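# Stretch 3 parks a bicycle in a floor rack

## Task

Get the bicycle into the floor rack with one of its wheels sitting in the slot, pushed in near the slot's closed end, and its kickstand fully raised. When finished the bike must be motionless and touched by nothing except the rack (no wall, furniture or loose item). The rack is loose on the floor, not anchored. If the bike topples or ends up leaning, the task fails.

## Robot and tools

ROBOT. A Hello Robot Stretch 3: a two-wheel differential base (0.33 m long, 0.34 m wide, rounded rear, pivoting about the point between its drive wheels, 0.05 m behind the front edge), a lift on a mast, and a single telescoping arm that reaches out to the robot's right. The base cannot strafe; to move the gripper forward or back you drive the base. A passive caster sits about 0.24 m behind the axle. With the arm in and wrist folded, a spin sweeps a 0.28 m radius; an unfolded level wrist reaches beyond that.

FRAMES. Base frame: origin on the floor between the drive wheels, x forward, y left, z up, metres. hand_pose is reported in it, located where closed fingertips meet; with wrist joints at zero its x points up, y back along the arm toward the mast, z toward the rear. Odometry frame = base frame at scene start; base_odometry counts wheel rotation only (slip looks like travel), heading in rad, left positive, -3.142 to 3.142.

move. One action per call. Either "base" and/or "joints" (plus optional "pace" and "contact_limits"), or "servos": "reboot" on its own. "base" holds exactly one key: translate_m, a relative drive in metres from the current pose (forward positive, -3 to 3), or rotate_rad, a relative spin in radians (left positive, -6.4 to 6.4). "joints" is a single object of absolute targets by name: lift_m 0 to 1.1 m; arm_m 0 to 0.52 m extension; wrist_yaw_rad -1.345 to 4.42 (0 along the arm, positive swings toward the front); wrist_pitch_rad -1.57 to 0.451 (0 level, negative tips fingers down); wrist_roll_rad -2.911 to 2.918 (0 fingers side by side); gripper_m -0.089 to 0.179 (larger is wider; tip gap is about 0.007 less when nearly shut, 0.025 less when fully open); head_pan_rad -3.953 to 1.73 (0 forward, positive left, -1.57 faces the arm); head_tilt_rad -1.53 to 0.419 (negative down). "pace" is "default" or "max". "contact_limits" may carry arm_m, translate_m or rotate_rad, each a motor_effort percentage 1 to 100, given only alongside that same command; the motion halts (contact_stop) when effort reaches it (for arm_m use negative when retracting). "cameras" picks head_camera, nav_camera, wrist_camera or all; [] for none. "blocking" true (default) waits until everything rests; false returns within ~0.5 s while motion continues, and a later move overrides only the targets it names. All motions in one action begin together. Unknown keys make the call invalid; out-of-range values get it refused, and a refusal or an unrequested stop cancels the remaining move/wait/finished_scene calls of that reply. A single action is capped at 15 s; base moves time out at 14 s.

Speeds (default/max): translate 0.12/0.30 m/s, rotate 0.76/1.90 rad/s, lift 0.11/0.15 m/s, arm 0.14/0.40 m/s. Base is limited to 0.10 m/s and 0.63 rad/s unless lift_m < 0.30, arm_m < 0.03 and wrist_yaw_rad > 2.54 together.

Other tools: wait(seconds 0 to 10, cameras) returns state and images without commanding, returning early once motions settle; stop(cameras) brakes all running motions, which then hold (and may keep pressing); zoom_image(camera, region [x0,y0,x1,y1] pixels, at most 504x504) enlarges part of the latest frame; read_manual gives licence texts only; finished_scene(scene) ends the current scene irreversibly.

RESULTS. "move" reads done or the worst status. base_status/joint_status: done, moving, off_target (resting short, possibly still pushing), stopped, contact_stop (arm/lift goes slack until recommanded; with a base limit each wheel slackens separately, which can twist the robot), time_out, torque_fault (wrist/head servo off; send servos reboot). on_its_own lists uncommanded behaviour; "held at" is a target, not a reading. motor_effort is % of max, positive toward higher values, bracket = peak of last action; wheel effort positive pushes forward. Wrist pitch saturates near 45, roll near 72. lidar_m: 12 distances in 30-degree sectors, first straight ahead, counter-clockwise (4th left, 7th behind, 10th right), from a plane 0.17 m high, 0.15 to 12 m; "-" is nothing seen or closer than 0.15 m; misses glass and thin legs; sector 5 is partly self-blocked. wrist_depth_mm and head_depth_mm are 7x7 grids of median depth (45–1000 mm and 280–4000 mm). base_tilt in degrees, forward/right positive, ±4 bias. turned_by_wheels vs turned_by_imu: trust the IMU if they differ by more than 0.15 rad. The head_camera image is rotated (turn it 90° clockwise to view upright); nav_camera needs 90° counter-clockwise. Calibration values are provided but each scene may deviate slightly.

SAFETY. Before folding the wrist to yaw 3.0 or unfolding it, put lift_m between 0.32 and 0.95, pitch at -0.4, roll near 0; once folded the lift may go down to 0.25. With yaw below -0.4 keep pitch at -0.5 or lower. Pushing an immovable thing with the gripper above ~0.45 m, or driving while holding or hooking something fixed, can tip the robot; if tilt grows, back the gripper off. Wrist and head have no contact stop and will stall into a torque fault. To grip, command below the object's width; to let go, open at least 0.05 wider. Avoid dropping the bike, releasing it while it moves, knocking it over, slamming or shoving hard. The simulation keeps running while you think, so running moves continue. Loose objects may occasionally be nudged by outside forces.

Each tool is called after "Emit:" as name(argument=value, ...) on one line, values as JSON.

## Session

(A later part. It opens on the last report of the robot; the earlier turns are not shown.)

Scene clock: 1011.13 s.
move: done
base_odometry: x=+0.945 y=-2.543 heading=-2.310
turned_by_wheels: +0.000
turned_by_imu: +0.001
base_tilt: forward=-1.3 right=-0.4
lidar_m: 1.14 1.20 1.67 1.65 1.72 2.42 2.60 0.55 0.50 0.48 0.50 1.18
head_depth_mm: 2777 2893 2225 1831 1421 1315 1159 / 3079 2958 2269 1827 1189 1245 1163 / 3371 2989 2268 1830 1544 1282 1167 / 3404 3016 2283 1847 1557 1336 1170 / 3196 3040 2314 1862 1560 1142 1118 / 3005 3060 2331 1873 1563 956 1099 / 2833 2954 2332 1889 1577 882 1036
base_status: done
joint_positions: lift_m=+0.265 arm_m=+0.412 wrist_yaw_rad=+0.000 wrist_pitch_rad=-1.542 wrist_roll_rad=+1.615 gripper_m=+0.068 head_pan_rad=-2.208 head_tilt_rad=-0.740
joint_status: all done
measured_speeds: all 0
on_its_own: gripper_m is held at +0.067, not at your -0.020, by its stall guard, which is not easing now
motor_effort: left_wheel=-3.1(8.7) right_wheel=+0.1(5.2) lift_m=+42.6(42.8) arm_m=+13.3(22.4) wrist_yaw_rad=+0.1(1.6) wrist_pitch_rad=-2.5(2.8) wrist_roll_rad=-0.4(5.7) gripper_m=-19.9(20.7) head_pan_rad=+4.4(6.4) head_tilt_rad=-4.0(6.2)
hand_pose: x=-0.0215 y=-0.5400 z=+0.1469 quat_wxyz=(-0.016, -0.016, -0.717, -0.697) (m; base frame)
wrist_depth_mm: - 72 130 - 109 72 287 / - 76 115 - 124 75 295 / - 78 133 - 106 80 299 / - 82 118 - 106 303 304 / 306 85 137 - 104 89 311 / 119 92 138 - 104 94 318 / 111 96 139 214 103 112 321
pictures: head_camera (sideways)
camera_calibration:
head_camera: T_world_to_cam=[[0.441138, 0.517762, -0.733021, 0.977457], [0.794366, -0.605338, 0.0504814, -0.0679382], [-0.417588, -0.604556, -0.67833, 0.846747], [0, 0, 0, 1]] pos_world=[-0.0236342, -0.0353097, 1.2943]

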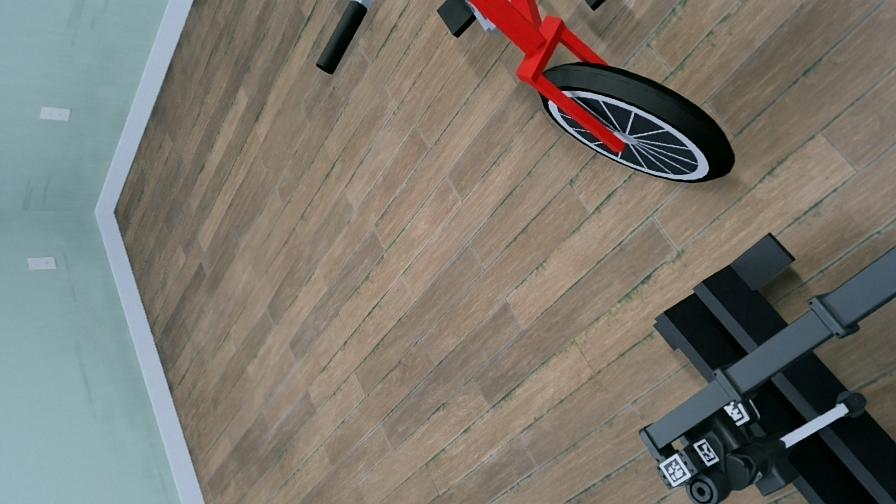

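Emit:
move(joints={"lift_m": 0.225}, cameras=[])

Emit:
move(joints={"gripper_m": 0.179}, cameras=[])

Emit:
move(joints={"lift_m": 0.8}, pace="max", cameras=[])

Emit:
move(base={"translate_m": -0.55}, joints={"wrist_roll_rad": -1.5, "arm_m": 0.36, "head_pan_rad": -1.57, "head_tilt_rad": -0.85}, cameras=["head_camera", "wrist_camera", "nav_camera"])

Scene clock: 1016.20 s.
move: done
base_odometry: x=+0.945 y=-2.543 heading=-2.310
turned_by_wheels: +0.000
turned_by_imu: +0.000
base_tilt: forward=-1.3 right=-0.4
lidar_m: 1.15 1.20 1.67 1.65 1.73 2.41 2.61 0.55 0.50 0.48 1.59 1.18
head_depth_mm: 2759 2886 2244 1804 1433 1314 1153 / 3062 2948 2264 1819 1193 1252 1162 / 3393 2963 2267 1841 1548 1279 1162 / 3399 3002 2298 1844 1548 1331 1168 / 3176 3058 2299 1844 1555 1214 1092 / 2989 3067 2348 1872 1558 975 1097 / 2827 2973 2329 1882 1579 922 1042
base_status: not commanded
joint_positions: lift_m=+0.225 arm_m=+0.412 wrist_yaw_rad=+0.000 wrist_pitch_rad=-1.542 wrist_roll_rad=+1.615 gripper_m=+0.068 head_pan_rad=-2.208 head_tilt_rad=-0.740
joint_status: all done
measured_speeds: all 0
on_its_own: gripper_m is held at +0.067, not at your -0.020, by its stall guard, which is not easing now
motor_effort: left_wheel=-3.2(4.0) right_wheel=+0.1(0.3) lift_m=+25.3(44.1) arm_m=+11.8(12.7) wrist_yaw_rad=-1.0(1.6) wrist_pitch_rad=-2.7(2.7) wrist_roll_rad=-0.4(0.7) gripper_m=-19.7(20.6) head_pan_rad=+3.9(4.5) head_tilt_rad=-4.0(5.1)
hand_pose: x=-0.0215 y=-0.5399 z=+0.1069 quat_wxyz=(-0.016, -0.016, -0.717, -0.697) (m; base frame)
wrist_depth_mm: 247 83 130 - 109 85 248 / 251 - 115 - 125 88 255 / 259 87 133 242 145 256 258 / 262 89 117 249 94 262 265 / 268 92 137 - 95 267 270 / 119 95 138 - 104 120 275 / 111 97 139 - 103 113 281
pictures: none
No camera images: "cameras" was empty.

Scene clock: 1017.83 s.
move: done
base_odometry: x=+0.945 y=-2.543 heading=-2.310
turned_by_wheels: +0.000
turned_by_imu: +0.000
base_tilt: forward=-1.3 right=-0.5
lidar_m: 1.15 1.20 1.68 1.65 1.73 2.42 2.61 0.55 3.17 3.08 1.58 1.18
head_depth_mm: 2764 2879 2251 1818 1425 1311 1160 / 3078 2928 2269 1823 1194 1248 1162 / 3396 2988 2274 1838 1551 1271 1169 / 3398 3005 2297 1851 1547 1334 1170 / 3211 3028 2311 1855 1555 1256 1117 / 2989 3062 2335 1858 1576 977 1108 / 2813 2987 2331 1882 1573 924 1057
base_status: not commanded
joint_positions: lift_m=+0.225 arm_m=+0.412 wrist_yaw_rad=+0.000 wrist_pitch_rad=-1.550 wrist_roll_rad=+1.615 gripper_m=+0.179 head_pan_rad=-2.208 head_tilt_rad=-0.741
joint_status: all done
measured_speeds: all 0
motor_effort: left_wheel=-2.1(3.7) right_wheel=+0.8(1.2) lift_m=+23.0(25.9) arm_m=+11.1(11.9) wrist_yaw_rad=-0.2(1.5) wrist_pitch_rad=-1.0(2.7) wrist_roll_rad=-0.3(0.8) gripper_m=+0.3(82.3) head_pan_rad=+4.1(4.9) head_tilt_rad=-4.4(4.8)
hand_pose: x=-0.0215 y=-0.5380 z=+0.1070 quat_wxyz=(-0.016, -0.016, -0.714, -0.700) (m; base frame)
wrist_depth_mm: 247 97 133 - 106 249 250 / 252 99 136 - 144 255 256 / 257 101 138 - 103 259 261 / 262 - 138 - 104 266 268 / 265 105 140 - 107 272 274 / 117 107 141 - 109 136 276 / 116 109 143 207 112 120 113
pictures: none
No camera images: "cameras" was empty.

Scene clock: 1022.47 s.
move: done
base_odometry: x=+0.945 y=-2.543 heading=-2.310
turned_by_wheels: +0.000
turned_by_imu: +0.000
base_tilt: forward=-1.3 right=-0.5
lidar_m: 1.15 1.20 1.67 1.65 1.72 2.42 2.60 0.55 3.17 3.08 1.59 1.18
head_depth_mm: 2794 2877 2225 1817 1428 1312 1193 / 3075 2963 2268 1826 1193 1248 - / 3375 3015 2260 1837 1552 1248 - / 3466 3016 2271 1842 1544 285 1148 / 3187 3042 2308 1859 325 1131 1155 / 2971 3074 2328 1874 351 1349 1116 / 2805 2959 2337 408 1527 1346 1092
base_status: not commanded
joint_positions: lift_m=+0.800 arm_m=+0.412 wrist_yaw_rad=+0.000 wrist_pitch_rad=-1.550 wrist_roll_rad=+1.615 gripper_m=+0.179 head_pan_rad=-2.208 head_tilt_rad=-0.741
joint_status: all done
measured_speeds: all 0
motor_effort: left_wheel=-2.4(2.6) right_wheel=+1.0(1.2) lift_m=+35.0(41.2) arm_m=+9.5(11.4) wrist_yaw_rad=-1.0(1.8) wrist_pitch_rad=-1.2(1.4) wrist_roll_rad=-0.5(0.7) gripper_m=+0.6(1.6) head_pan_rad=+4.4(4.5) head_tilt_rad=-3.5(4.7)
hand_pose: x=-0.0215 y=-0.5380 z=+0.6820 quat_wxyz=(-0.016, -0.016, -0.714, -0.700) (m; base frame)
wrist_depth_mm: 784 800 778 790 802 793 801 / 789 796 804 659 805 711 656 / 808 822 826 814 818 683 669 / 833 821 833 835 832 698 679 / 828 839 848 846 858 865 855 / 117 859 878 875 876 136 874 / 116 877 887 879 897 119 113
pictures: none
No camera images: "cameras" was empty.

Scene clock: 1029.07 s.
move: done
base_odometry: x=+1.315 y=-2.137 heading=-2.310
turned_by_wheels: +0.000
turned_by_imu: -0.001
base_tilt: forward=-1.4 right=-0.5
lidar_m: 1.69 1.77 1.72 1.67 1.74 2.12 2.06 0.43 0.41 0.34 0.34 1.75
head_depth_mm: 2786 2407 1954 339 306 950 1110 / 2799 2426 425 1554 1435 948 1130 / 2817 517 533 1669 1447 981 1133 / 2788 2462 555 1611 1417 1262 1122 / 2778 2467 2026 1638 1459 1282 1138 / 2794 2493 2011 1698 1464 1227 1146 / 2786 2500 2044 1702 1468 1215 1149
base_status: done
joint_positions: lift_m=+0.800 arm_m=+0.360 wrist_yaw_rad=+0.000 wrist_pitch_rad=-1.550 wrist_roll_rad=-1.494 gripper_m=+0.179 head_pan_rad=-1.578 head_tilt_rad=-0.839
joint_status: all done
measured_speeds: all 0
motor_effort: left_wheel=-2.1(7.9) right_wheel=-0.6(5.4) lift_m=+34.2(36.1) arm_m=-8.5(21.7) wrist_yaw_rad=-0.9(1.5) wrist_pitch_rad=-1.1(1.4) wrist_roll_rad=-2.3(3.3) gripper_m=+0.6(1.4) head_pan_rad=+3.6(7.6) head_tilt_rad=-4.8(6.2)
hand_pose: x=-0.0214 y=-0.4863 z=+0.6820 quat_wxyz=(+0.714, +0.699, -0.027, -0.027) (m; base frame)
wrist_depth_mm: 776 788 789 793 800 792 796 / 787 795 795 803 811 819 810 / 801 792 591 813 829 832 840 / 668 671 544 755 830 834 842 / 673 687 849 615 860 868 867 / 117 862 860 858 879 136 874 / 116 865 488 893 896 119 114
pictures: head_camera (sideways), nav_camera (sideways), wrist_camera
camera_calibration:
head_camera: T_world_to_cam=[[0.0518702, 0.747291, -0.66247, 0.887892], [0.998467, -0.025971, 0.0488819, -0.0670945], [0.019324, -0.66399, -0.747492, 0.934031], [0, 0, 0, 1]] pos_world=[0.00288728, -0.045069, 1.28966]
nav_camera: T_world_to_cam=[[-0.00137445, -0.747423, 0.664347, -0.820752], [-0.998749, -0.0321858, -0.0382769, 0.108473], [0.0499916, -0.663568, -0.746443, 0.927168], [0, 0, 0, 1]] pos_world=[0.0608586, 0.00528205, 1.24149]
wrist_camera: T_world_to_cam=[[-0.0334667, -0.999272, 0.0182955, -0.502084], [-0.990762, 0.0355776, 0.130862, -0.045844], [-0.131418, -0.0137469, -0.991232, 0.828477], [0, 0, 0, 1]] pos_world=[0.0466533, -0.488699, 0.836398]

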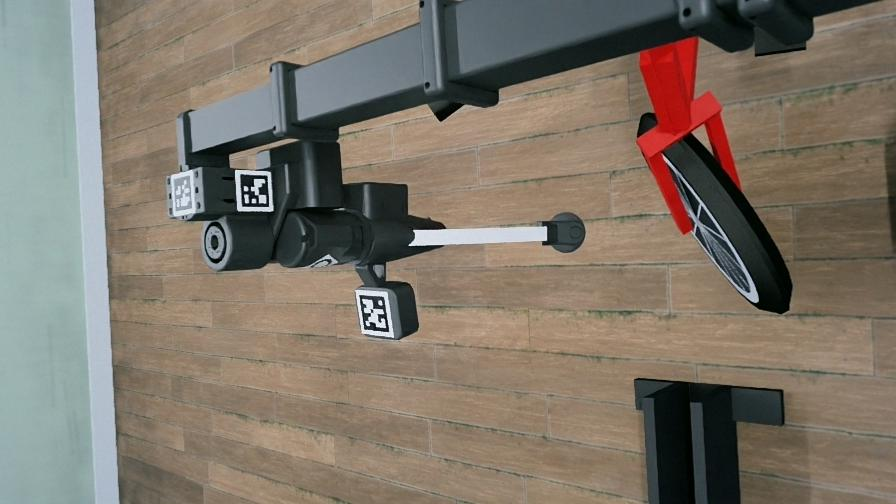

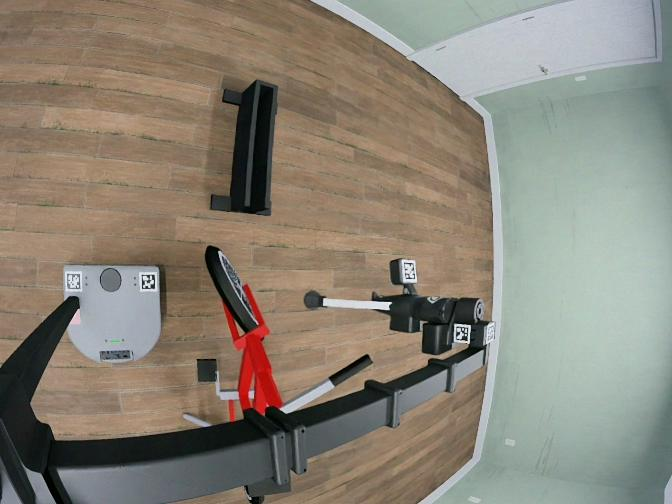

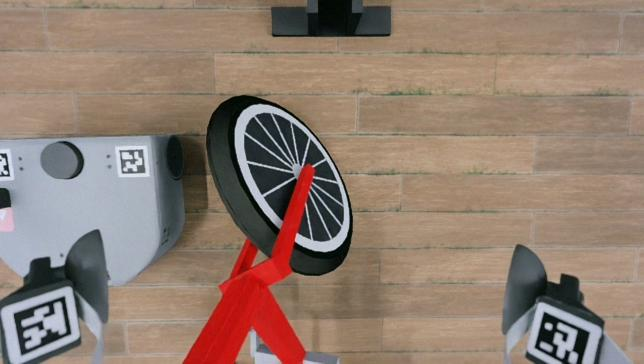

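Emit:
move(joints={"lift_m": 0.9}, cameras=[])

Emit:
move(base={"translate_m": -0.25}, joints={"arm_m": 0.3}, cameras=["head_camera", "wrist_camera"])

Scene clock: 1034.17 s.
move: done
base_odometry: x=+1.315 y=-2.137 heading=-2.310
turned_by_wheels: +0.000
turned_by_imu: +0.000
base_tilt: forward=-1.3 right=-0.5
lidar_m: 1.69 1.77 1.71 1.66 1.74 2.12 2.06 0.43 0.41 0.34 0.34 1.74
head_depth_mm: 2778 312 288 1615 1377 1036 1096 / 432 368 1967 1652 1429 950 1128 / 423 452 1882 1670 1439 982 1135 / 2662 457 525 1641 1451 1250 1122 / 2780 2471 541 1688 1454 1279 1140 / 2788 2469 2017 1699 1458 1221 1143 / 2782 2491 2033 1701 1462 1214 1148
base_status: not commanded
joint_positions: lift_m=+0.900 arm_m=+0.360 wrist_yaw_rad=+0.000 wrist_pitch_rad=-1.550 wrist_roll_rad=-1.494 gripper_m=+0.179 head_pan_rad=-1.578 head_tilt_rad=-0.839
joint_status: all done
measured_speeds: all 0
motor_effort: left_wheel=-2.5(2.9) right_wheel=-0.5(1.0) lift_m=+35.1(43.7) arm_m=-3.6(5.8) wrist_yaw_rad=-1.1(1.5) wrist_pitch_rad=-1.0(1.4) wrist_roll_rad=-1.9(2.4) gripper_m=-0.5(1.4) head_pan_rad=+3.9(4.5) head_tilt_rad=-5.1(5.7)
hand_pose: x=-0.0214 y=-0.4863 z=+0.7820 quat_wxyz=(+0.714, +0.699, -0.027, -0.027) (m; base frame)
wrist_depth_mm: 870 888 879 883 884 900 915 / 875 887 883 886 907 916 913 / 888 891 887 900 916 912 931 / 762 758 853 834 948 947 957 / 784 794 948 948 957 930 975 / 117 964 957 970 976 136 - / 116 984 472 - - 119 114
pictures: none
No camera images: "cameras" was empty.

Scene clock: 1037.77 s.
move: done
base_odometry: x=+1.484 y=-1.952 heading=-2.310
turned_by_wheels: +0.000
turned_by_imu: +0.000
base_tilt: forward=-1.3 right=-0.4
lidar_m: 1.94 2.03 1.72 1.67 1.75 1.87 1.81 0.54 0.32 0.31 0.43 0.47
head_depth_mm: 2756 312 305 1619 1431 1006 1112 / 2661 372 1916 1654 1436 1043 1083 / 384 404 467 1668 1443 966 1087 / 2737 408 464 1609 1373 949 1134 / 2775 2464 492 1685 1428 1003 1140 / 2776 2510 2012 1689 1462 1281 1143 / 2755 2507 2028 1712 1469 1288 1131
base_status: done
joint_positions: lift_m=+0.900 arm_m=+0.300 wrist_yaw_rad=+0.000 wrist_pitch_rad=-1.550 wrist_roll_rad=-1.495 gripper_m=+0.179 head_pan_rad=-1.578 head_tilt_rad=-0.839
joint_status: all done
measured_speeds: all 0
motor_effort: left_wheel=-2.5(8.0) right_wheel=-0.8(5.0) lift_m=+35.2(36.0) arm_m=-15.0(18.7) wrist_yaw_rad=-0.6(1.7) wrist_pitch_rad=-1.1(1.4) wrist_roll_rad=-2.3(2.3) gripper_m=+0.3(1.2) head_pan_rad=+4.1(4.6) head_tilt_rad=-4.5(5.5)
hand_pose: x=-0.0214 y=-0.4263 z=+0.7820 quat_wxyz=(+0.714, +0.699, -0.027, -0.027) (m; base frame)
wrist_depth_mm: 858 878 879 886 172 874 907 / 909 898 896 198 895 902 920 / 889 892 783 219 925 923 952 / 769 773 259 931 937 949 961 / 922 320 942 739 948 976 975 / 117 971 969 760 971 136 - / 116 989 - 704 - 119 114
pictures: head_camera (sideways), wrist_camera
camera_calibration:
head_camera: T_world_to_cam=[[0.0518504, 0.747312, -0.662447, 0.887862], [0.998468, -0.0259458, 0.0488814, -0.0670938], [0.0193419, -0.663966, -0.747512, 0.934057], [0, 0, 0, 1]] pos_world=[0.00288849, -0.0450687, 1.28966]
wrist_camera: T_world_to_cam=[[-0.0325994, -0.999301, 0.0182956, -0.443955], [-0.99079, 0.034718, 0.13088, -0.0614452], [-0.131423, -0.0138605, -0.991229, 0.928374], [0, 0, 0, 1]] pos_world=[0.0466582, -0.428643, 0.936396]

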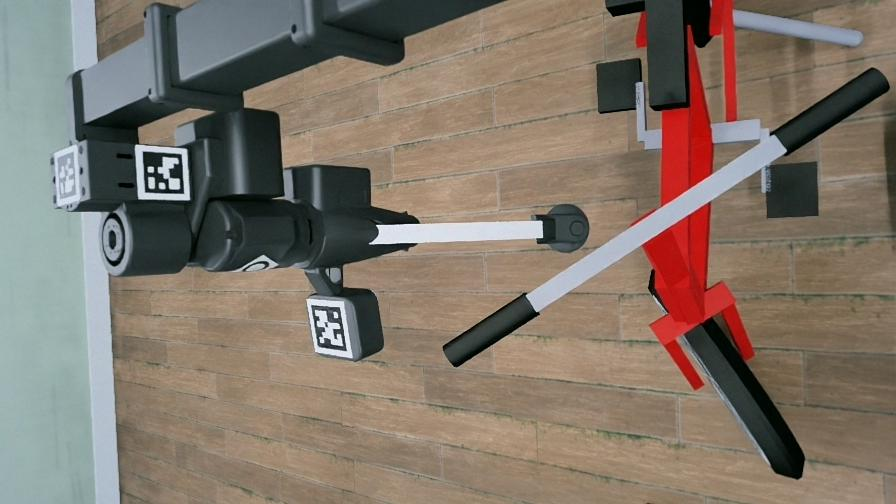

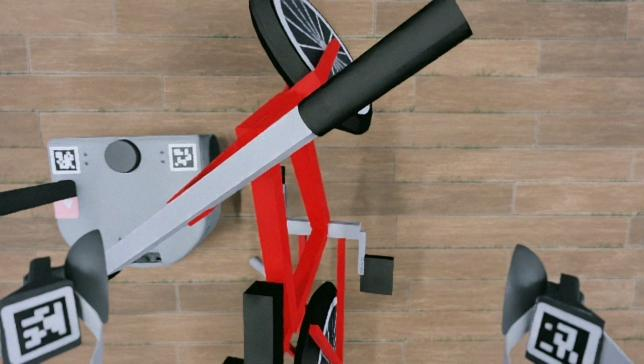

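Emit:
move(base={"translate_m": 0.02}, joints={"arm_m": 0.203, "wrist_roll_rad": -0.53}, cameras=["head_camera", "wrist_camera"])

Scene clock: 1052.33 s.
move: done
base_odometry: x=+1.470 y=-1.967 heading=-2.310
turned_by_wheels: +0.000
turned_by_imu: +0.000
base_tilt: forward=-1.3 right=-0.5
lidar_m: 1.92 2.01 1.73 1.67 1.75 1.89 1.83 0.55 0.32 0.31 0.42 0.47
head_depth_mm: 2771 316 305 1619 1435 1060 1107 / 2766 324 340 1661 1437 1043 1094 / 2768 323 341 390 1442 947 1102 / 2807 2377 355 423 1400 934 1138 / 2775 2485 2012 1610 1427 960 1139 / 2753 2492 2016 1689 1457 1280 1129 / 2745 2508 2017 1710 1467 1285 1134
base_status: done
joint_positions: lift_m=+0.900 arm_m=+0.203 wrist_yaw_rad=+0.000 wrist_pitch_rad=-1.550 wrist_roll_rad=-0.536 gripper_m=+0.179 head_pan_rad=-1.578 head_tilt_rad=-0.839
joint_status: all done
measured_speeds: all 0
motor_effort: left_wheel=-0.6(5.5) right_wheel=+2.6(6.4) lift_m=+34.5(35.1) arm_m=-14.4(23.2) wrist_yaw_rad=+0.8(1.2) wrist_pitch_rad=-0.9(1.4) wrist_roll_rad=+1.8(2.5) gripper_m=-0.2(1.0) head_pan_rad=+4.0(4.6) head_tilt_rad=-4.6(5.5)
hand_pose: x=-0.0216 y=-0.3293 z=+0.7820 quat_wxyz=(+0.621, +0.608, -0.353, -0.347) (m; base frame)
wrist_depth_mm: 862 876 874 200 898 886 895 / 881 875 - 220 886 908 915 / 891 903 903 369 919 930 927 / 905 925 925 273 725 937 925 / 933 949 947 794 945 706 971 / 117 969 817 810 985 136 973 / 116 986 827 - - 119 113
pictures: head_camera (sideways), wrist_camera
camera_calibration:
head_camera: T_world_to_cam=[[0.0517689, 0.747329, -0.662434, 0.887846], [0.99847, -0.0258377, 0.048881, -0.0670933], [0.0194144, -0.663951, -0.747524, 0.934072], [0, 0, 0, 1]] pos_world=[0.00289341, -0.0450688, 1.28966]
wrist_camera: T_world_to_cam=[[-0.837075, -0.547001, 0.00974917, -0.208715], [-0.542498, 0.832224, 0.114452, 0.22012], [-0.070719, 0.0905162, -0.993381, 0.967057], [0, 0, 0, 1]] pos_world=[0.0130937, -0.384891, 0.937498]

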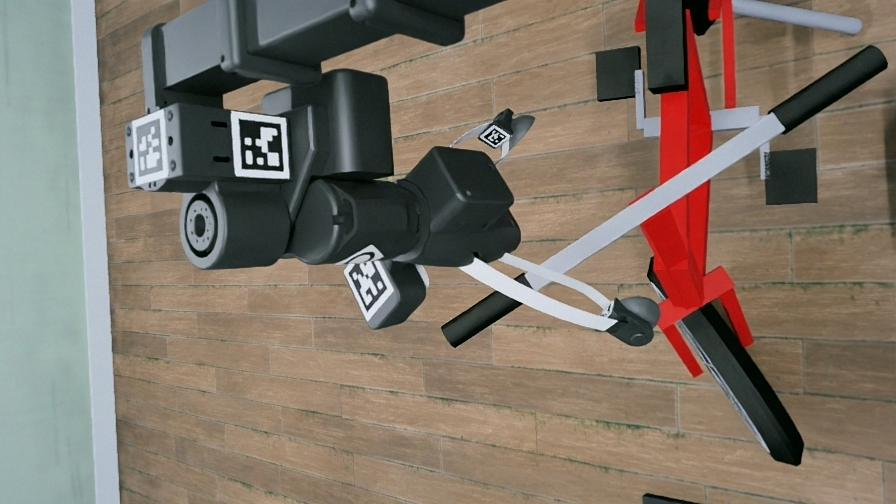

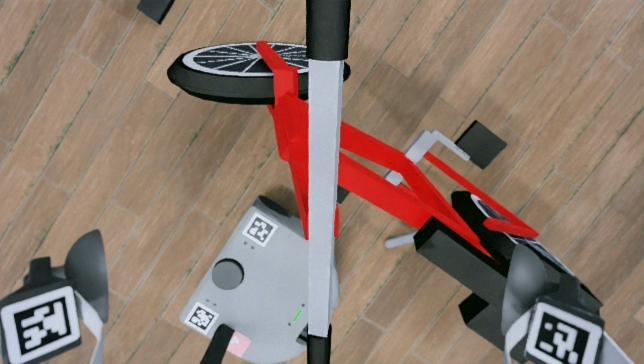

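Emit:
move(base={"translate_m": -0.01}, joints={"arm_m": 0.21, "lift_m": 0.85}, cameras=["wrist_camera"])

Scene clock: 1060.23 s.
move: done
base_odometry: x=+1.477 y=-1.959 heading=-2.310
turned_by_wheels: +0.000
turned_by_imu: +0.000
base_tilt: forward=-1.3 right=-0.5
lidar_m: 1.93 2.02 1.72 1.67 1.75 1.87 1.82 0.54 0.32 0.31 0.42 0.47
head_depth_mm: 2772 2398 321 298 1379 1069 1108 / 2767 2429 365 1562 1439 1040 1080 / 2795 2437 372 418 1386 956 1094 / 2776 2463 392 437 1371 927 1138 / 2772 2474 1999 1612 1427 944 1140 / 2780 2484 2013 1694 1462 1279 1143 / 2750 2523 2030 1700 1474 1285 1132
base_status: done
joint_positions: lift_m=+0.850 arm_m=+0.210 wrist_yaw_rad=+0.000 wrist_pitch_rad=-1.550 wrist_roll_rad=-0.536 gripper_m=+0.179 head_pan_rad=-1.578 head_tilt_rad=-0.839
joint_status: all done
measured_speeds: all 0
motor_effort: left_wheel=-3.6(8.1) right_wheel=-1.8(4.4) lift_m=+18.2(30.8) arm_m=+15.6(22.4) wrist_yaw_rad=-2.1(2.1) wrist_pitch_rad=-1.1(1.3) wrist_roll_rad=+1.7(2.0) gripper_m=+0.3(1.3) head_pan_rad=+3.9(4.6) head_tilt_rad=-5.4(5.5)
hand_pose: x=-0.0216 y=-0.3362 z=+0.7320 quat_wxyz=(+0.621, +0.608, -0.353, -0.347) (m; base frame)
wrist_depth_mm: 815 822 840 161 840 836 859 / 843 856 - 173 857 855 870 / 855 853 869 522 856 870 879 / 869 886 892 204 682 886 900 / 887 894 892 908 903 677 930 / 117 912 757 762 930 136 925 / 116 926 767 933 947 117 114
pictures: wrist_camera
camera_calibration:
wrist_camera: T_world_to_cam=[[-0.837091, -0.546979, 0.00957685, -0.211885], [-0.542473, 0.832204, 0.114713, 0.231412], [-0.0707157, 0.0908304, -0.993352, 0.9181], [0, 0, 0, 1]] pos_world=[0.013092, -0.39187, 0.88748]

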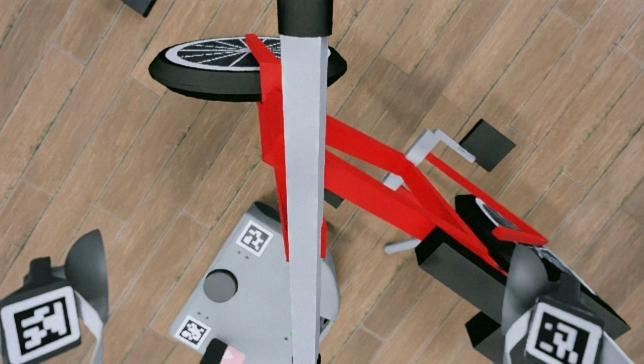

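Emit:
move(joints={"lift_m": 0.798}, cameras=["wrist_camera", "head_camera"])

Scene clock: 1064.77 s.
move: done
base_odometry: x=+1.477 y=-1.959 heading=-2.310
turned_by_wheels: +0.000
turned_by_imu: +0.000
base_tilt: forward=-1.3 right=-0.5
lidar_m: 1.93 2.02 1.73 1.67 1.75 1.87 1.82 0.54 0.32 0.31 0.42 0.47
head_depth_mm: 2771 2399 1948 347 304 779 1094 / 2776 2423 420 420 1410 1040 1084 / 2802 2423 406 424 1357 959 1102 / 2767 2446 1998 456 647 927 1136 / 2794 2461 2005 1683 1428 963 1143 / 2761 2496 2010 1683 1462 1278 1141 / 2779 2512 2040 1712 1471 1286 1129
base_status: not commanded
joint_positions: lift_m=+0.798 arm_m=+0.210 wrist_yaw_rad=+0.000 wrist_pitch_rad=-1.550 wrist_roll_rad=-0.536 gripper_m=+0.179 head_pan_rad=-1.578 head_tilt_rad=-0.839
joint_status: all done
measured_speeds: all 0
motor_effort: left_wheel=-3.5(4.1) right_wheel=-1.8(2.2) lift_m=+16.8(22.0) arm_m=+11.0(12.9) wrist_yaw_rad=-0.3(1.5) wrist_pitch_rad=-0.9(1.3) wrist_roll_rad=+1.3(1.9) gripper_m=+0.7(1.1) head_pan_rad=+3.7(4.8) head_tilt_rad=-4.6(5.5)
hand_pose: x=-0.0216 y=-0.3362 z=+0.6800 quat_wxyz=(+0.621, +0.608, -0.353, -0.347) (m; base frame)
wrist_depth_mm: 781 779 788 114 800 792 808 / 781 795 480 123 808 788 822 / 812 807 802 136 806 813 831 / 814 819 825 145 621 853 847 / 835 849 847 171 811 611 874 / 117 854 700 197 860 135 887 / 116 869 714 776 898 117 114
pictures: head_camera (sideways), wrist_camera
camera_calibration:
head_camera: T_world_to_cam=[[0.0517668, 0.747331, -0.662433, 0.887844], [0.99847, -0.025835, 0.048881, -0.0670933], [0.0194163, -0.66395, -0.747525, 0.934073], [0, 0, 0, 1]] pos_world=[0.00289353, -0.0450688, 1.28966]
wrist_camera: T_world_to_cam=[[-0.837091, -0.546979, 0.00957691, -0.211387], [-0.542473, 0.832204, 0.114713, 0.237376], [-0.0707157, 0.0908303, -0.993352, 0.866454], [0, 0, 0, 1]] pos_world=[0.013092, -0.39187, 0.835488]

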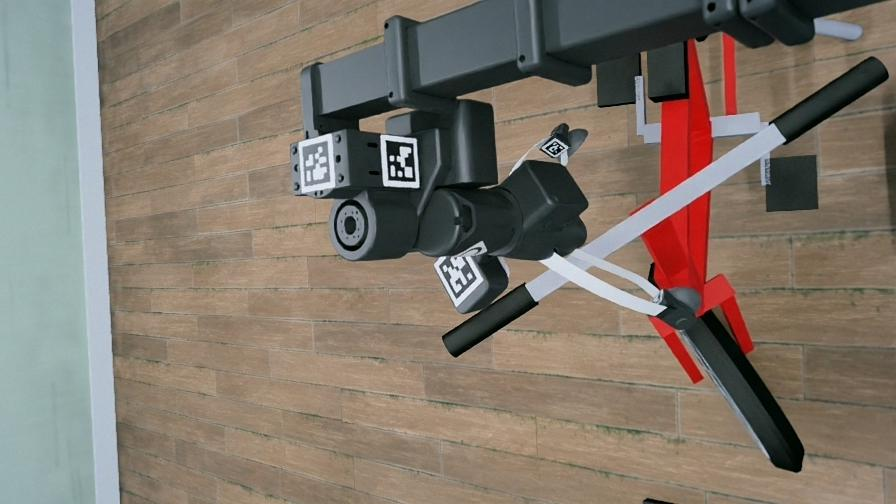

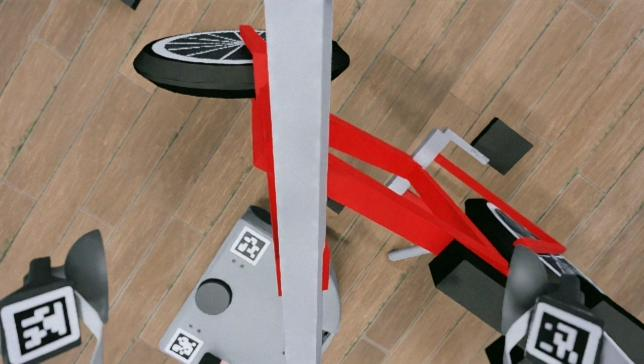

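Emit:
move(joints={"lift_m": 0.785}, cameras=[])

Emit:
move(joints={"gripper_m": -0.04}, cameras=["wrist_camera", "head_camera"])

Scene clock: 1069.60 s.
move: done
base_odometry: x=+1.477 y=-1.959 heading=-2.310
turned_by_wheels: +0.000
turned_by_imu: +0.000
base_tilt: forward=-1.3 right=-0.5
lidar_m: 1.93 2.01 1.72 1.67 1.75 1.87 1.82 0.54 0.32 0.31 0.42 0.47
head_depth_mm: 2765 2392 1965 371 315 313 1092 / 2772 2425 441 408 1403 1046 1082 / 2816 2439 438 432 659 957 1097 / 2778 2442 2006 450 648 912 1139 / 2786 2471 2004 1685 1424 962 1141 / 2754 2472 2013 1695 1463 1284 1143 / 2777 2509 2037 1697 1464 1291 1130
base_status: not commanded
joint_positions: lift_m=+0.785 arm_m=+0.210 wrist_yaw_rad=+0.000 wrist_pitch_rad=-1.550 wrist_roll_rad=-0.536 gripper_m=+0.179 head_pan_rad=-1.578 head_tilt_rad=-0.839
joint_status: all done
measured_speeds: all 0
motor_effort: left_wheel=-3.0(3.8) right_wheel=-1.8(2.1) lift_m=+17.3(20.1) arm_m=+7.4(8.5) wrist_yaw_rad=-0.7(1.1) wrist_pitch_rad=-1.0(1.2) wrist_roll_rad=+1.4(1.9) gripper_m=-0.2(1.2) head_pan_rad=+4.3(4.8) head_tilt_rad=-4.6(5.2)
hand_pose: x=-0.0216 y=-0.3362 z=+0.6670 quat_wxyz=(+0.621, +0.608, -0.353, -0.347) (m; base frame)
wrist_depth_mm: 775 758 758 582 785 781 776 / 785 785 491 112 799 798 807 / 798 793 796 122 810 815 830 / 799 806 811 132 607 818 838 / 823 830 827 149 800 605 866 / 117 852 687 171 846 136 873 / 116 866 707 209 869 119 114
pictures: none
No camera images: "cameras" was empty.

Scene clock: 1072.33 s.
move: done
base_odometry: x=+1.477 y=-1.959 heading=-2.310
turned_by_wheels: +0.000
turned_by_imu: +0.000
base_tilt: forward=-1.4 right=-0.4
lidar_m: 1.93 2.02 1.72 1.67 1.75 1.88 1.82 0.55 0.32 0.31 0.42 0.47
head_depth_mm: 2786 2400 1972 371 315 314 1096 / 2768 2429 442 408 1411 1043 1085 / 2803 2437 437 432 630 954 1098 / 2782 2452 1991 451 617 925 1138 / 2787 2480 2009 1687 1433 987 1139 / 2785 2502 2012 1692 1457 1284 1145 / 2764 2509 2024 1707 1463 1289 1135
base_status: not commanded
joint_positions: lift_m=+0.785 arm_m=+0.210 wrist_yaw_rad=+0.000 wrist_pitch_rad=-1.551 wrist_roll_rad=-0.536 gripper_m=-0.039 head_pan_rad=-1.578 head_tilt_rad=-0.839
joint_status: all done
measured_speeds: all 0
motor_effort: left_wheel=-2.4(4.0) right_wheel=-1.9(2.4) lift_m=+24.2(24.3) arm_m=+4.2(8.0) wrist_yaw_rad=-0.2(1.7) wrist_pitch_rad=-0.8(1.3) wrist_roll_rad=+1.8(1.9) gripper_m=-17.4(93.8) head_pan_rad=+4.4(4.7) head_tilt_rad=-4.6(5.3)
hand_pose: x=-0.0216 y=-0.3359 z=+0.6670 quat_wxyz=(+0.620, +0.609, -0.353, -0.347) (m; base frame)
wrist_depth_mm: 768 759 763 109 767 782 788 / 777 784 491 112 798 796 796 / 799 807 800 121 802 801 828 / 813 809 824 130 603 840 840 / 818 830 834 146 801 583 852 / 862 855 124 140 845 525 866 / 859 851 123 125 885 892 309
pictures: head_camera (sideways), wrist_camera
camera_calibration:
head_camera: T_world_to_cam=[[0.0517669, 0.747331, -0.662433, 0.887844], [0.99847, -0.0258351, 0.048881, -0.0670933], [0.0194163, -0.66395, -0.747525, 0.934073], [0, 0, 0, 1]] pos_world=[0.00289353, -0.0450688, 1.28966]
wrist_camera: T_world_to_cam=[[-0.837117, -0.546951, 0.00889993, -0.210628], [-0.542434, 0.832087, 0.115742, 0.237881], [-0.0707107, 0.092062, -0.993239, 0.85383], [0, 0, 0, 1]] pos_world=[0.0130892, -0.391746, 0.822399]

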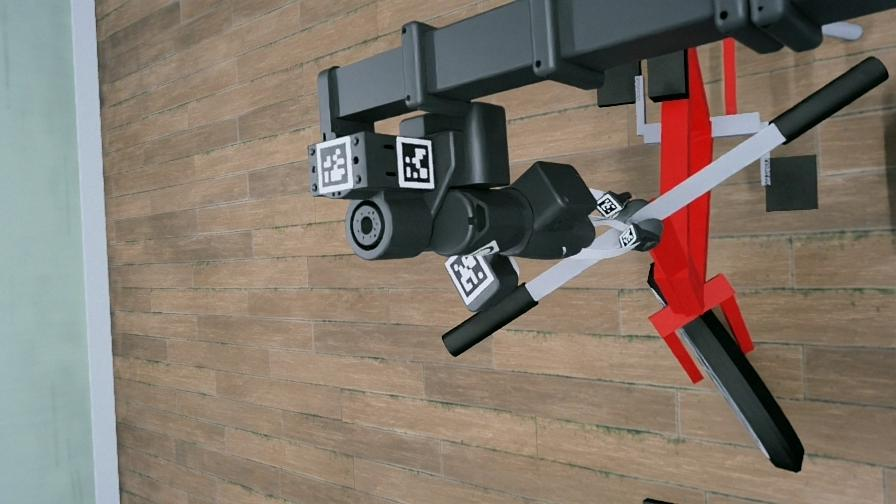

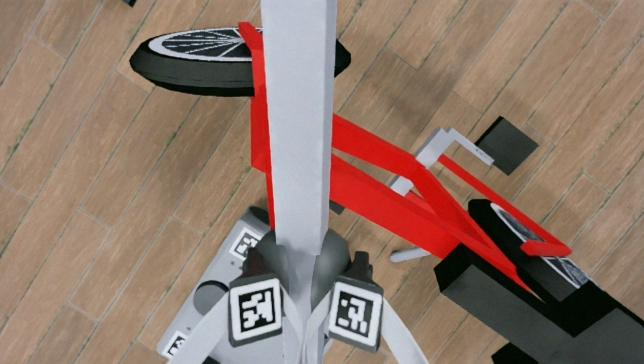

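Emit:
move(joints={"wrist_roll_rad": -0.25}, cameras=[])

Emit:
move(joints={"wrist_roll_rad": 0.0}, cameras=["wrist_camera", "head_camera"])

Scene clock: 1077.00 s.
move: done
base_odometry: x=+1.477 y=-1.959 heading=-2.310
turned_by_wheels: +0.000
turned_by_imu: +0.000
base_tilt: forward=-1.3 right=-0.4
lidar_m: 1.93 2.02 1.72 1.67 1.75 1.88 1.82 0.54 0.32 0.31 0.42 0.49
head_depth_mm: 2767 2414 1947 371 315 314 1096 / 2782 2414 441 408 1414 1046 1081 / 2781 2448 438 431 1358 814 1083 / 2782 2471 1987 451 657 943 1136 / 2784 2459 1999 1677 1452 999 1143 / 2778 2500 2031 1699 1468 1285 1139 / 2760 2503 2023 1709 1471 1293 1135
base_status: not commanded
joint_positions: lift_m=+0.785 arm_m=+0.210 wrist_yaw_rad=+0.001 wrist_pitch_rad=-1.553 wrist_roll_rad=-0.266 gripper_m=-0.039 head_pan_rad=-1.578 head_tilt_rad=-0.839
joint_status: all done
measured_speeds: all 0
motor_effort: left_wheel=-2.4(3.1) right_wheel=-2.1(2.1) lift_m=+37.3(40.7) arm_m=+0.8(2.2) wrist_yaw_rad=-0.3(2.3) wrist_pitch_rad=-0.5(0.9) wrist_roll_rad=+4.9(5.7) gripper_m=-16.9(17.8) head_pan_rad=+3.8(4.3) head_tilt_rad=-4.8(5.4)
hand_pose: x=-0.0216 y=-0.3354 z=+0.6671 quat_wxyz=(+0.567, +0.557, -0.432, -0.426) (m; base frame)
wrist_depth_mm: 761 769 102 767 778 783 783 / 775 773 109 774 785 792 809 / 790 814 119 466 606 816 814 / 802 811 822 134 620 554 836 / 819 827 827 148 844 - 315 / 861 848 126 134 860 855 314 / 861 876 123 126 883 881 333
pictures: none
No camera images: "cameras" was empty.

Scene clock: 1077.80 s.
move: off_target
base_odometry: x=+1.477 y=-1.959 heading=-2.310
turned_by_wheels: +0.000
turned_by_imu: +0.000
base_tilt: forward=-1.3 right=-0.5
lidar_m: 1.92 2.02 1.73 1.67 1.74 1.88 1.82 0.54 0.32 0.31 0.43 1.99
head_depth_mm: 2764 2403 1964 371 315 314 1091 / 2783 2419 441 408 1407 1043 1110 / 2830 2446 438 431 1365 813 1082 / 2804 2467 1989 451 635 939 1141 / 2807 2459 2001 1686 1450 968 1145 / 2770 2483 2020 1690 1464 1285 1144 / 2759 2519 2014 1704 1461 1290 1142
base_status: not commanded
joint_positions: lift_m=+0.785 arm_m=+0.210 wrist_yaw_rad=+0.004 wrist_pitch_rad=-1.556 wrist_roll_rad=-0.021 gripper_m=-0.039 head_pan_rad=-1.578 head_tilt_rad=-0.839
joint_status: wrist_roll_rad off_target (ended at -0.021, target +0.000)
measured_speeds: all 0
motor_effort: left_wheel=-2.5(3.0) right_wheel=-1.8(2.0) lift_m=+34.1(37.6) arm_m=-0.4(1.4) wrist_yaw_rad=-3.8(4.3) wrist_pitch_rad=+0.1(0.4) wrist_roll_rad=+6.6(8.0) gripper_m=-17.0(17.4) head_pan_rad=+3.7(4.5) head_tilt_rad=-4.9(5.5)
hand_pose: x=-0.0217 y=-0.3347 z=+0.6672 quat_wxyz=(+0.510, +0.502, -0.497, -0.490) (m; base frame)
wrist_depth_mm: - 105 111 785 781 781 781 / 775 783 110 786 788 787 805 / 793 532 119 505 574 591 611 / 813 817 132 153 825 - 306 / 825 840 830 149 849 854 315 / 849 834 126 129 773 867 858 / 842 851 123 128 761 888 907
pictures: head_camera (sideways), wrist_camera
camera_calibration:
head_camera: T_world_to_cam=[[0.0517669, 0.747331, -0.662433, 0.887844], [0.99847, -0.0258351, 0.048881, -0.0670933], [0.0194163, -0.66395, -0.747525, 0.934073], [0, 0, 0, 1]] pos_world=[0.00289353, -0.0450688, 1.28966]
wrist_camera: T_world_to_cam=[[-0.997689, -0.0679423, -0.000233459, -0.0471675], [-0.0675052, 0.99087, 0.116706, 0.299605], [-0.00769794, 0.116452, -0.993166, 0.863337], [0, 0, 0, 1]] pos_world=[-0.0201877, -0.400612, 0.822461]

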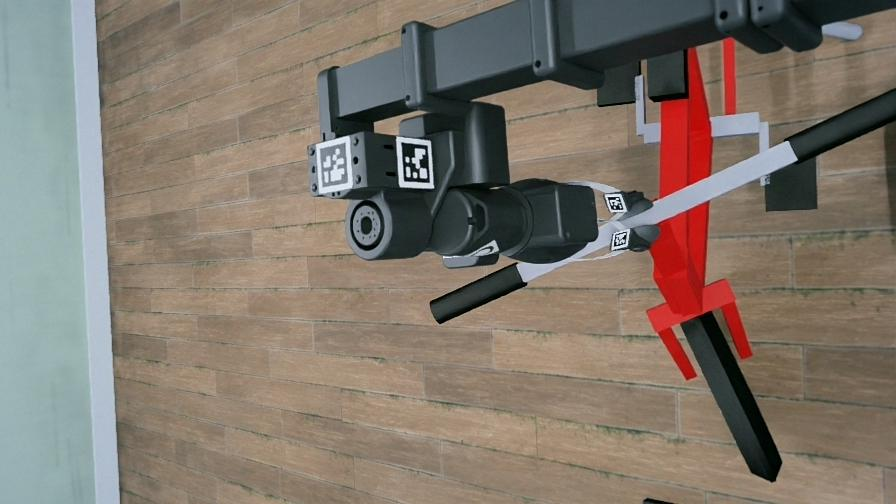

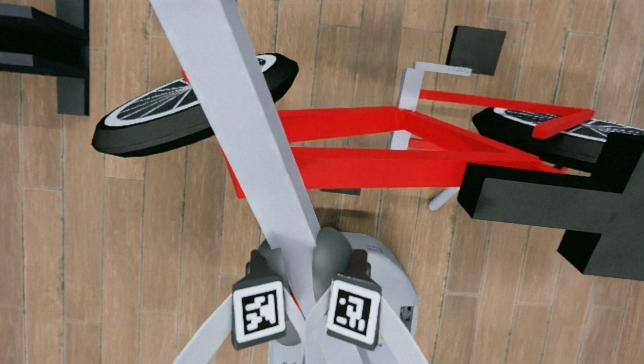

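Emit:
move(joints={"wrist_roll_rad": 0.3}, cameras=["wrist_camera"])

Scene clock: 1080.97 s.
move: off_target
base_odometry: x=+1.477 y=-1.959 heading=-2.310
turned_by_wheels: +0.000
turned_by_imu: +0.000
base_tilt: forward=-1.3 right=-0.5
lidar_m: 1.93 2.02 1.73 1.67 1.75 1.88 1.82 0.55 0.32 0.31 0.44 1.99
head_depth_mm: 2758 2419 1969 371 315 314 1092 / 2801 2428 441 408 1414 1044 1131 / 2800 2427 438 432 1386 990 1031 / 2786 2449 1989 452 626 1211 1136 / 2789 2484 2004 1682 1449 976 1140 / 2770 2511 2013 1694 1460 1242 1146 / 2780 2507 2027 1703 1468 1290 1145
base_status: not commanded
joint_positions: lift_m=+0.785 arm_m=+0.210 wrist_yaw_rad=+0.007 wrist_pitch_rad=-1.551 wrist_roll_rad=+0.273 gripper_m=-0.039 head_pan_rad=-1.578 head_tilt_rad=-0.839
joint_status: wrist_roll_rad off_target (ended at +0.273, target +0.300)
measured_speeds: all 0
motor_effort: left_wheel=-2.0(2.9) right_wheel=-1.9(2.1) lift_m=+18.8(22.7) arm_m=-2.4(2.9) wrist_yaw_rad=-5.9(7.3) wrist_pitch_rad=-0.9(1.3) wrist_roll_rad=+8.7(10.1) gripper_m=-16.3(17.2) head_pan_rad=+3.9(4.4) head_tilt_rad=-5.0(5.5)
hand_pose: x=-0.0218 y=-0.3359 z=+0.6671 quat_wxyz=(+0.434, +0.425, -0.567, -0.557) (m; base frame)
wrist_depth_mm: 760 103 776 778 773 772 785 / 778 115 124 790 592 436 286 / 780 800 121 501 575 - 291 / 819 818 132 809 830 832 332 / 828 824 826 149 797 859 853 / 839 845 126 128 696 875 871 / 865 866 123 128 700 887 896
pictures: wrist_camera
camera_calibration:
wrist_camera: T_world_to_cam=[[-0.975265, 0.220971, -0.00556028, 0.0537674], [0.218977, 0.969284, 0.111973, 0.302979], [0.0301322, 0.107986, -0.993696, 0.861715], [0, 0, 0, 1]] pos_world=[-0.0398734, -0.398607, 0.822656]

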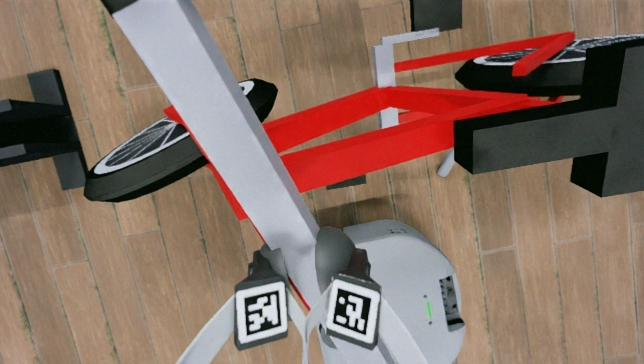

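Emit:
move(joints={"arm_m": 0.28, "lift_m": 0.795}, cameras=[])

Emit:
move(joints={"arm_m": 0.34, "lift_m": 0.803}, cameras=["wrist_camera", "head_camera"])

Scene clock: 1086.20 s.
move: contact_stop
base_odometry: x=+1.477 y=-1.959 heading=-2.310
turned_by_wheels: +0.000
turned_by_imu: -0.017
base_tilt: forward=-1.3 right=-0.5
lidar_m: 1.94 2.01 1.73 1.67 1.74 1.88 1.82 0.61 0.32 0.31 0.47 2.01
head_depth_mm: 2779 2417 1962 347 306 1206 1092 / 2810 2436 429 484 1409 1092 1128 / 2826 2451 463 578 1444 1019 1085 / 2782 2477 473 519 795 1210 1138 / 2765 2468 2018 1696 1448 1007 1140 / 2775 2504 2011 1700 1456 1158 1149 / 2742 2503 2039 1704 1463 1244 1147
base_status: not commanded
joint_positions: lift_m=+0.798 arm_m=+0.280 wrist_yaw_rad=+0.007 wrist_pitch_rad=-1.557 wrist_roll_rad=+0.283 gripper_m=-0.039 head_pan_rad=-1.578 head_tilt_rad=-0.839
joint_status: lift_m contact_stop (moved +0.012 of +0.010); the others done
measured_speeds: translate_m=+0.000 rotate_rad=+0.000 lift_m=+0.001 arm_m=+0.000 wrist_yaw_rad=+0.000 wrist_pitch_rad=+0.000 wrist_roll_rad=+0.000 head_pan_rad=+0.000 head_tilt_rad=+0.000
on_its_own: lift_m is slack since a contact_stop
motor_effort: left_wheel=-2.0(2.2) right_wheel=+3.2(4.9) lift_m=+26.0(40.4) arm_m=+20.9(30.2) wrist_yaw_rad=-6.6(8.0) wrist_pitch_rad=+0.3(0.9) wrist_roll_rad=+5.6(8.6) gripper_m=-15.3(16.3) head_pan_rad=+4.1(4.5) head_tilt_rad=-5.0(5.5)
hand_pose: x=-0.0218 y=-0.4043 z=+0.6797 quat_wxyz=(+0.430, +0.424, -0.567, -0.560) (m; base frame)
wrist_depth_mm: 760 781 118 781 775 789 794 / 791 800 123 805 807 640 303 / 808 810 414 535 593 - 295 / 820 549 434 141 853 854 314 / 844 837 838 149 842 857 866 / 849 863 127 132 703 877 895 / 887 883 121 125 713 908 910
pictures: none
No camera images: "cameras" was empty.

not run: a stop that you did not command came earlier in this reply.

Emit:
move(joints={"arm_m": 0.335, "lift_m": 0.806}, cameras=["wrist_camera", "head_camera"])

Scene clock: 1090.47 s.
move: contact_stop
base_odometry: x=+1.477 y=-1.959 heading=-2.310
turned_by_wheels: +0.000
turned_by_imu: +0.000
base_tilt: forward=-1.3 right=-0.5
lidar_m: 1.93 2.01 1.73 1.67 1.74 1.88 1.82 0.63 0.51 0.47 0.49 2.00
head_depth_mm: 2781 2395 1917 332 304 1198 1106 / 2790 2343 414 1561 1415 1111 1132 / 2803 492 503 1633 1439 1038 1119 / 2798 2450 508 687 817 1232 1139 / 2756 2469 2016 1694 1455 1144 1138 / 2777 2514 2024 1699 1456 1101 1147 / 2757 2515 2025 1699 1465 1243 1151
base_status: not commanded
joint_positions: lift_m=+0.806 arm_m=+0.335 wrist_yaw_rad=+0.007 wrist_pitch_rad=-1.557 wrist_roll_rad=+0.283 gripper_m=-0.039 head_pan_rad=-1.578 head_tilt_rad=-0.839
joint_status: lift_m contact_stop (moved +0.009 of +0.008); the others done
measured_speeds: translate_m=+0.000 rotate_rad=+0.000 lift_m=+0.001 arm_m=+0.000 wrist_yaw_rad=+0.000 wrist_pitch_rad=+0.000 wrist_roll_rad=+0.000 head_pan_rad=+0.000 head_tilt_rad=+0.000
on_its_own: lift_m is slack since a contact_stop
motor_effort: left_wheel=-1.7(2.2) right_wheel=+2.7(3.3) lift_m=+25.2(39.7) arm_m=+18.0(25.0) wrist_yaw_rad=-6.6(8.7) wrist_pitch_rad=+0.3(0.5) wrist_roll_rad=+5.5(6.0) gripper_m=-14.9(16.0) head_pan_rad=+3.1(4.8) head_tilt_rad=-4.7(5.4)
hand_pose: x=-0.0218 y=-0.4594 z=+0.6886 quat_wxyz=(+0.430, +0.424, -0.567, -0.560) (m; base frame)
wrist_depth_mm: 776 795 130 789 797 802 802 / 803 799 137 810 798 806 812 / 809 816 809 826 619 457 300 / 833 829 428 150 835 - 312 / 851 853 854 154 858 876 871 / 880 868 126 130 714 881 905 / 899 890 121 126 740 897 892
pictures: head_camera (sideways), wrist_camera
camera_calibration:
head_camera: T_world_to_cam=[[0.0517671, 0.747351, -0.66241, 0.887814], [0.99847, -0.0258366, 0.0488804, -0.0670926], [0.0194164, -0.663927, -0.747545, 0.9341], [0, 0, 0, 1]] pos_world=[0.00289353, -0.0450685, 1.28966]
wrist_camera: T_world_to_cam=[[-0.973201, 0.229915, -0.00434049, 0.0844779], [0.227823, 0.966565, 0.11768, 0.415282], [0.0312517, 0.113537, -0.993042, 0.8986], [0, 0, 0, 1]] pos_world=[-0.0404795, -0.522844, 0.843844]

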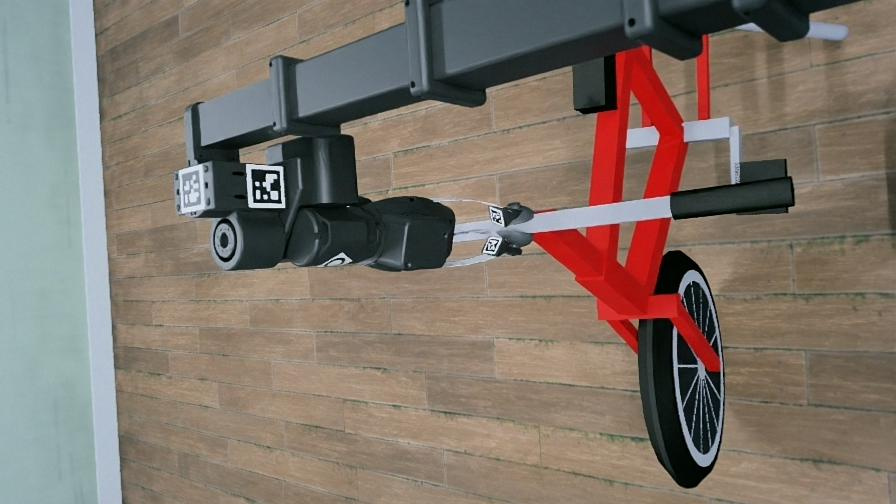

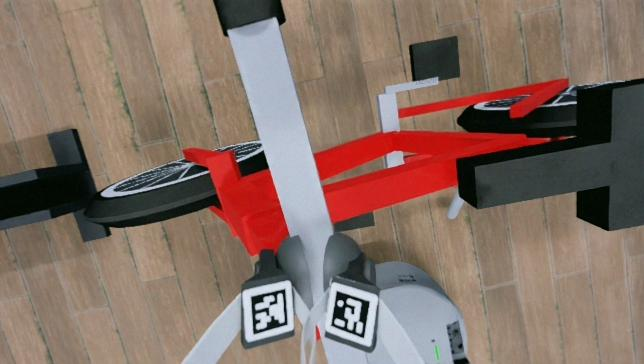

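Emit:
move(joints={"arm_m": 0.39, "lift_m": 0.811}, cameras=["wrist_camera", "head_camera"])

Scene clock: 1094.17 s.
move: done
base_odometry: x=+1.477 y=-1.959 heading=-2.310
turned_by_wheels: +0.000
turned_by_imu: +0.000
base_tilt: forward=-1.3 right=-0.5
lidar_m: 1.93 2.02 1.74 1.67 1.74 1.88 1.82 0.65 0.51 0.49 0.50 2.00
head_depth_mm: 2803 2396 1957 326 299 1221 1111 / 2783 506 415 1551 1019 1226 1129 / 2820 517 620 1674 1388 1036 1134 / 2782 537 572 741 845 1236 1137 / 2769 2459 2005 1689 1458 1177 1140 / 2779 2486 2013 1693 1462 1136 1146 / 2753 2512 2026 1698 1471 1224 1150
base_status: not commanded
joint_positions: lift_m=+0.811 arm_m=+0.390 wrist_yaw_rad=+0.007 wrist_pitch_rad=-1.556 wrist_roll_rad=+0.283 gripper_m=-0.039 head_pan_rad=-1.578 head_tilt_rad=-0.839
joint_status: all done
measured_speeds: all 0
motor_effort: left_wheel=-1.0(2.0) right_wheel=+2.4(2.7) lift_m=+24.6(40.2) arm_m=+16.7(22.8) wrist_yaw_rad=-6.9(7.9) wrist_pitch_rad=+0.0(0.3) wrist_roll_rad=+5.6(5.8) gripper_m=-14.6(16.4) head_pan_rad=+3.7(4.4) head_tilt_rad=-5.1(5.4)
hand_pose: x=-0.0218 y=-0.5146 z=+0.6932 quat_wxyz=(+0.430, +0.424, -0.568, -0.560) (m; base frame)
wrist_depth_mm: 790 797 141 792 807 806 810 / 813 798 146 809 822 826 833 / 814 822 819 824 824 647 305 / 833 846 541 356 574 - 308 / 853 866 387 156 877 870 880 / 871 877 125 130 875 887 902 / 893 883 121 126 727 913 929
pictures: head_camera (sideways), wrist_camera
camera_calibration:
head_camera: T_world_to_cam=[[0.0517671, 0.747352, -0.662409, 0.887813], [0.99847, -0.0258368, 0.0488804, -0.0670925], [0.0194164, -0.663926, -0.747546, 0.934101], [0, 0, 0, 1]] pos_world=[0.00289353, -0.0450684, 1.28966]
wrist_camera: T_world_to_cam=[[-0.97319, 0.229958, -0.00447996, 0.0972972], [0.227867, 0.966624, 0.117112, 0.468468], [0.0312614, 0.112952, -0.993109, 0.909144], [0, 0, 0, 1]] pos_world=[-0.040481, -0.577896, 0.848451]

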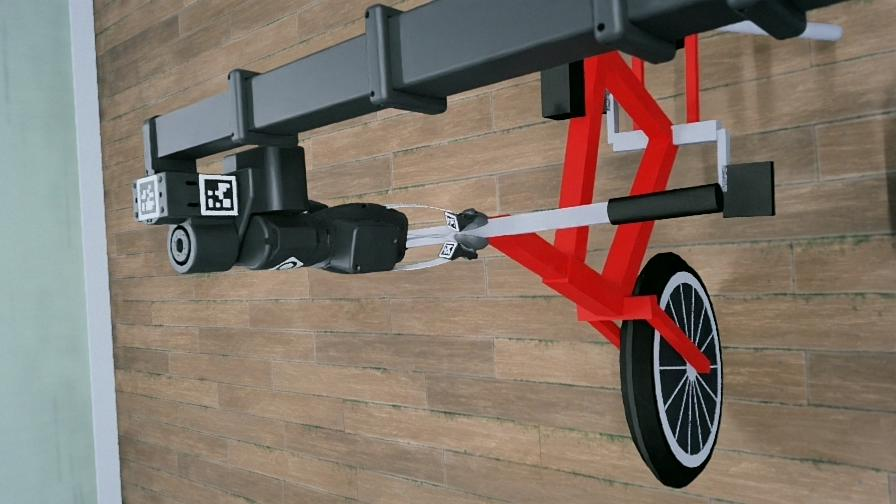

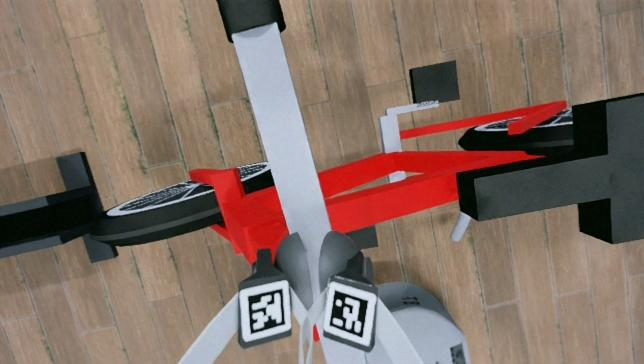

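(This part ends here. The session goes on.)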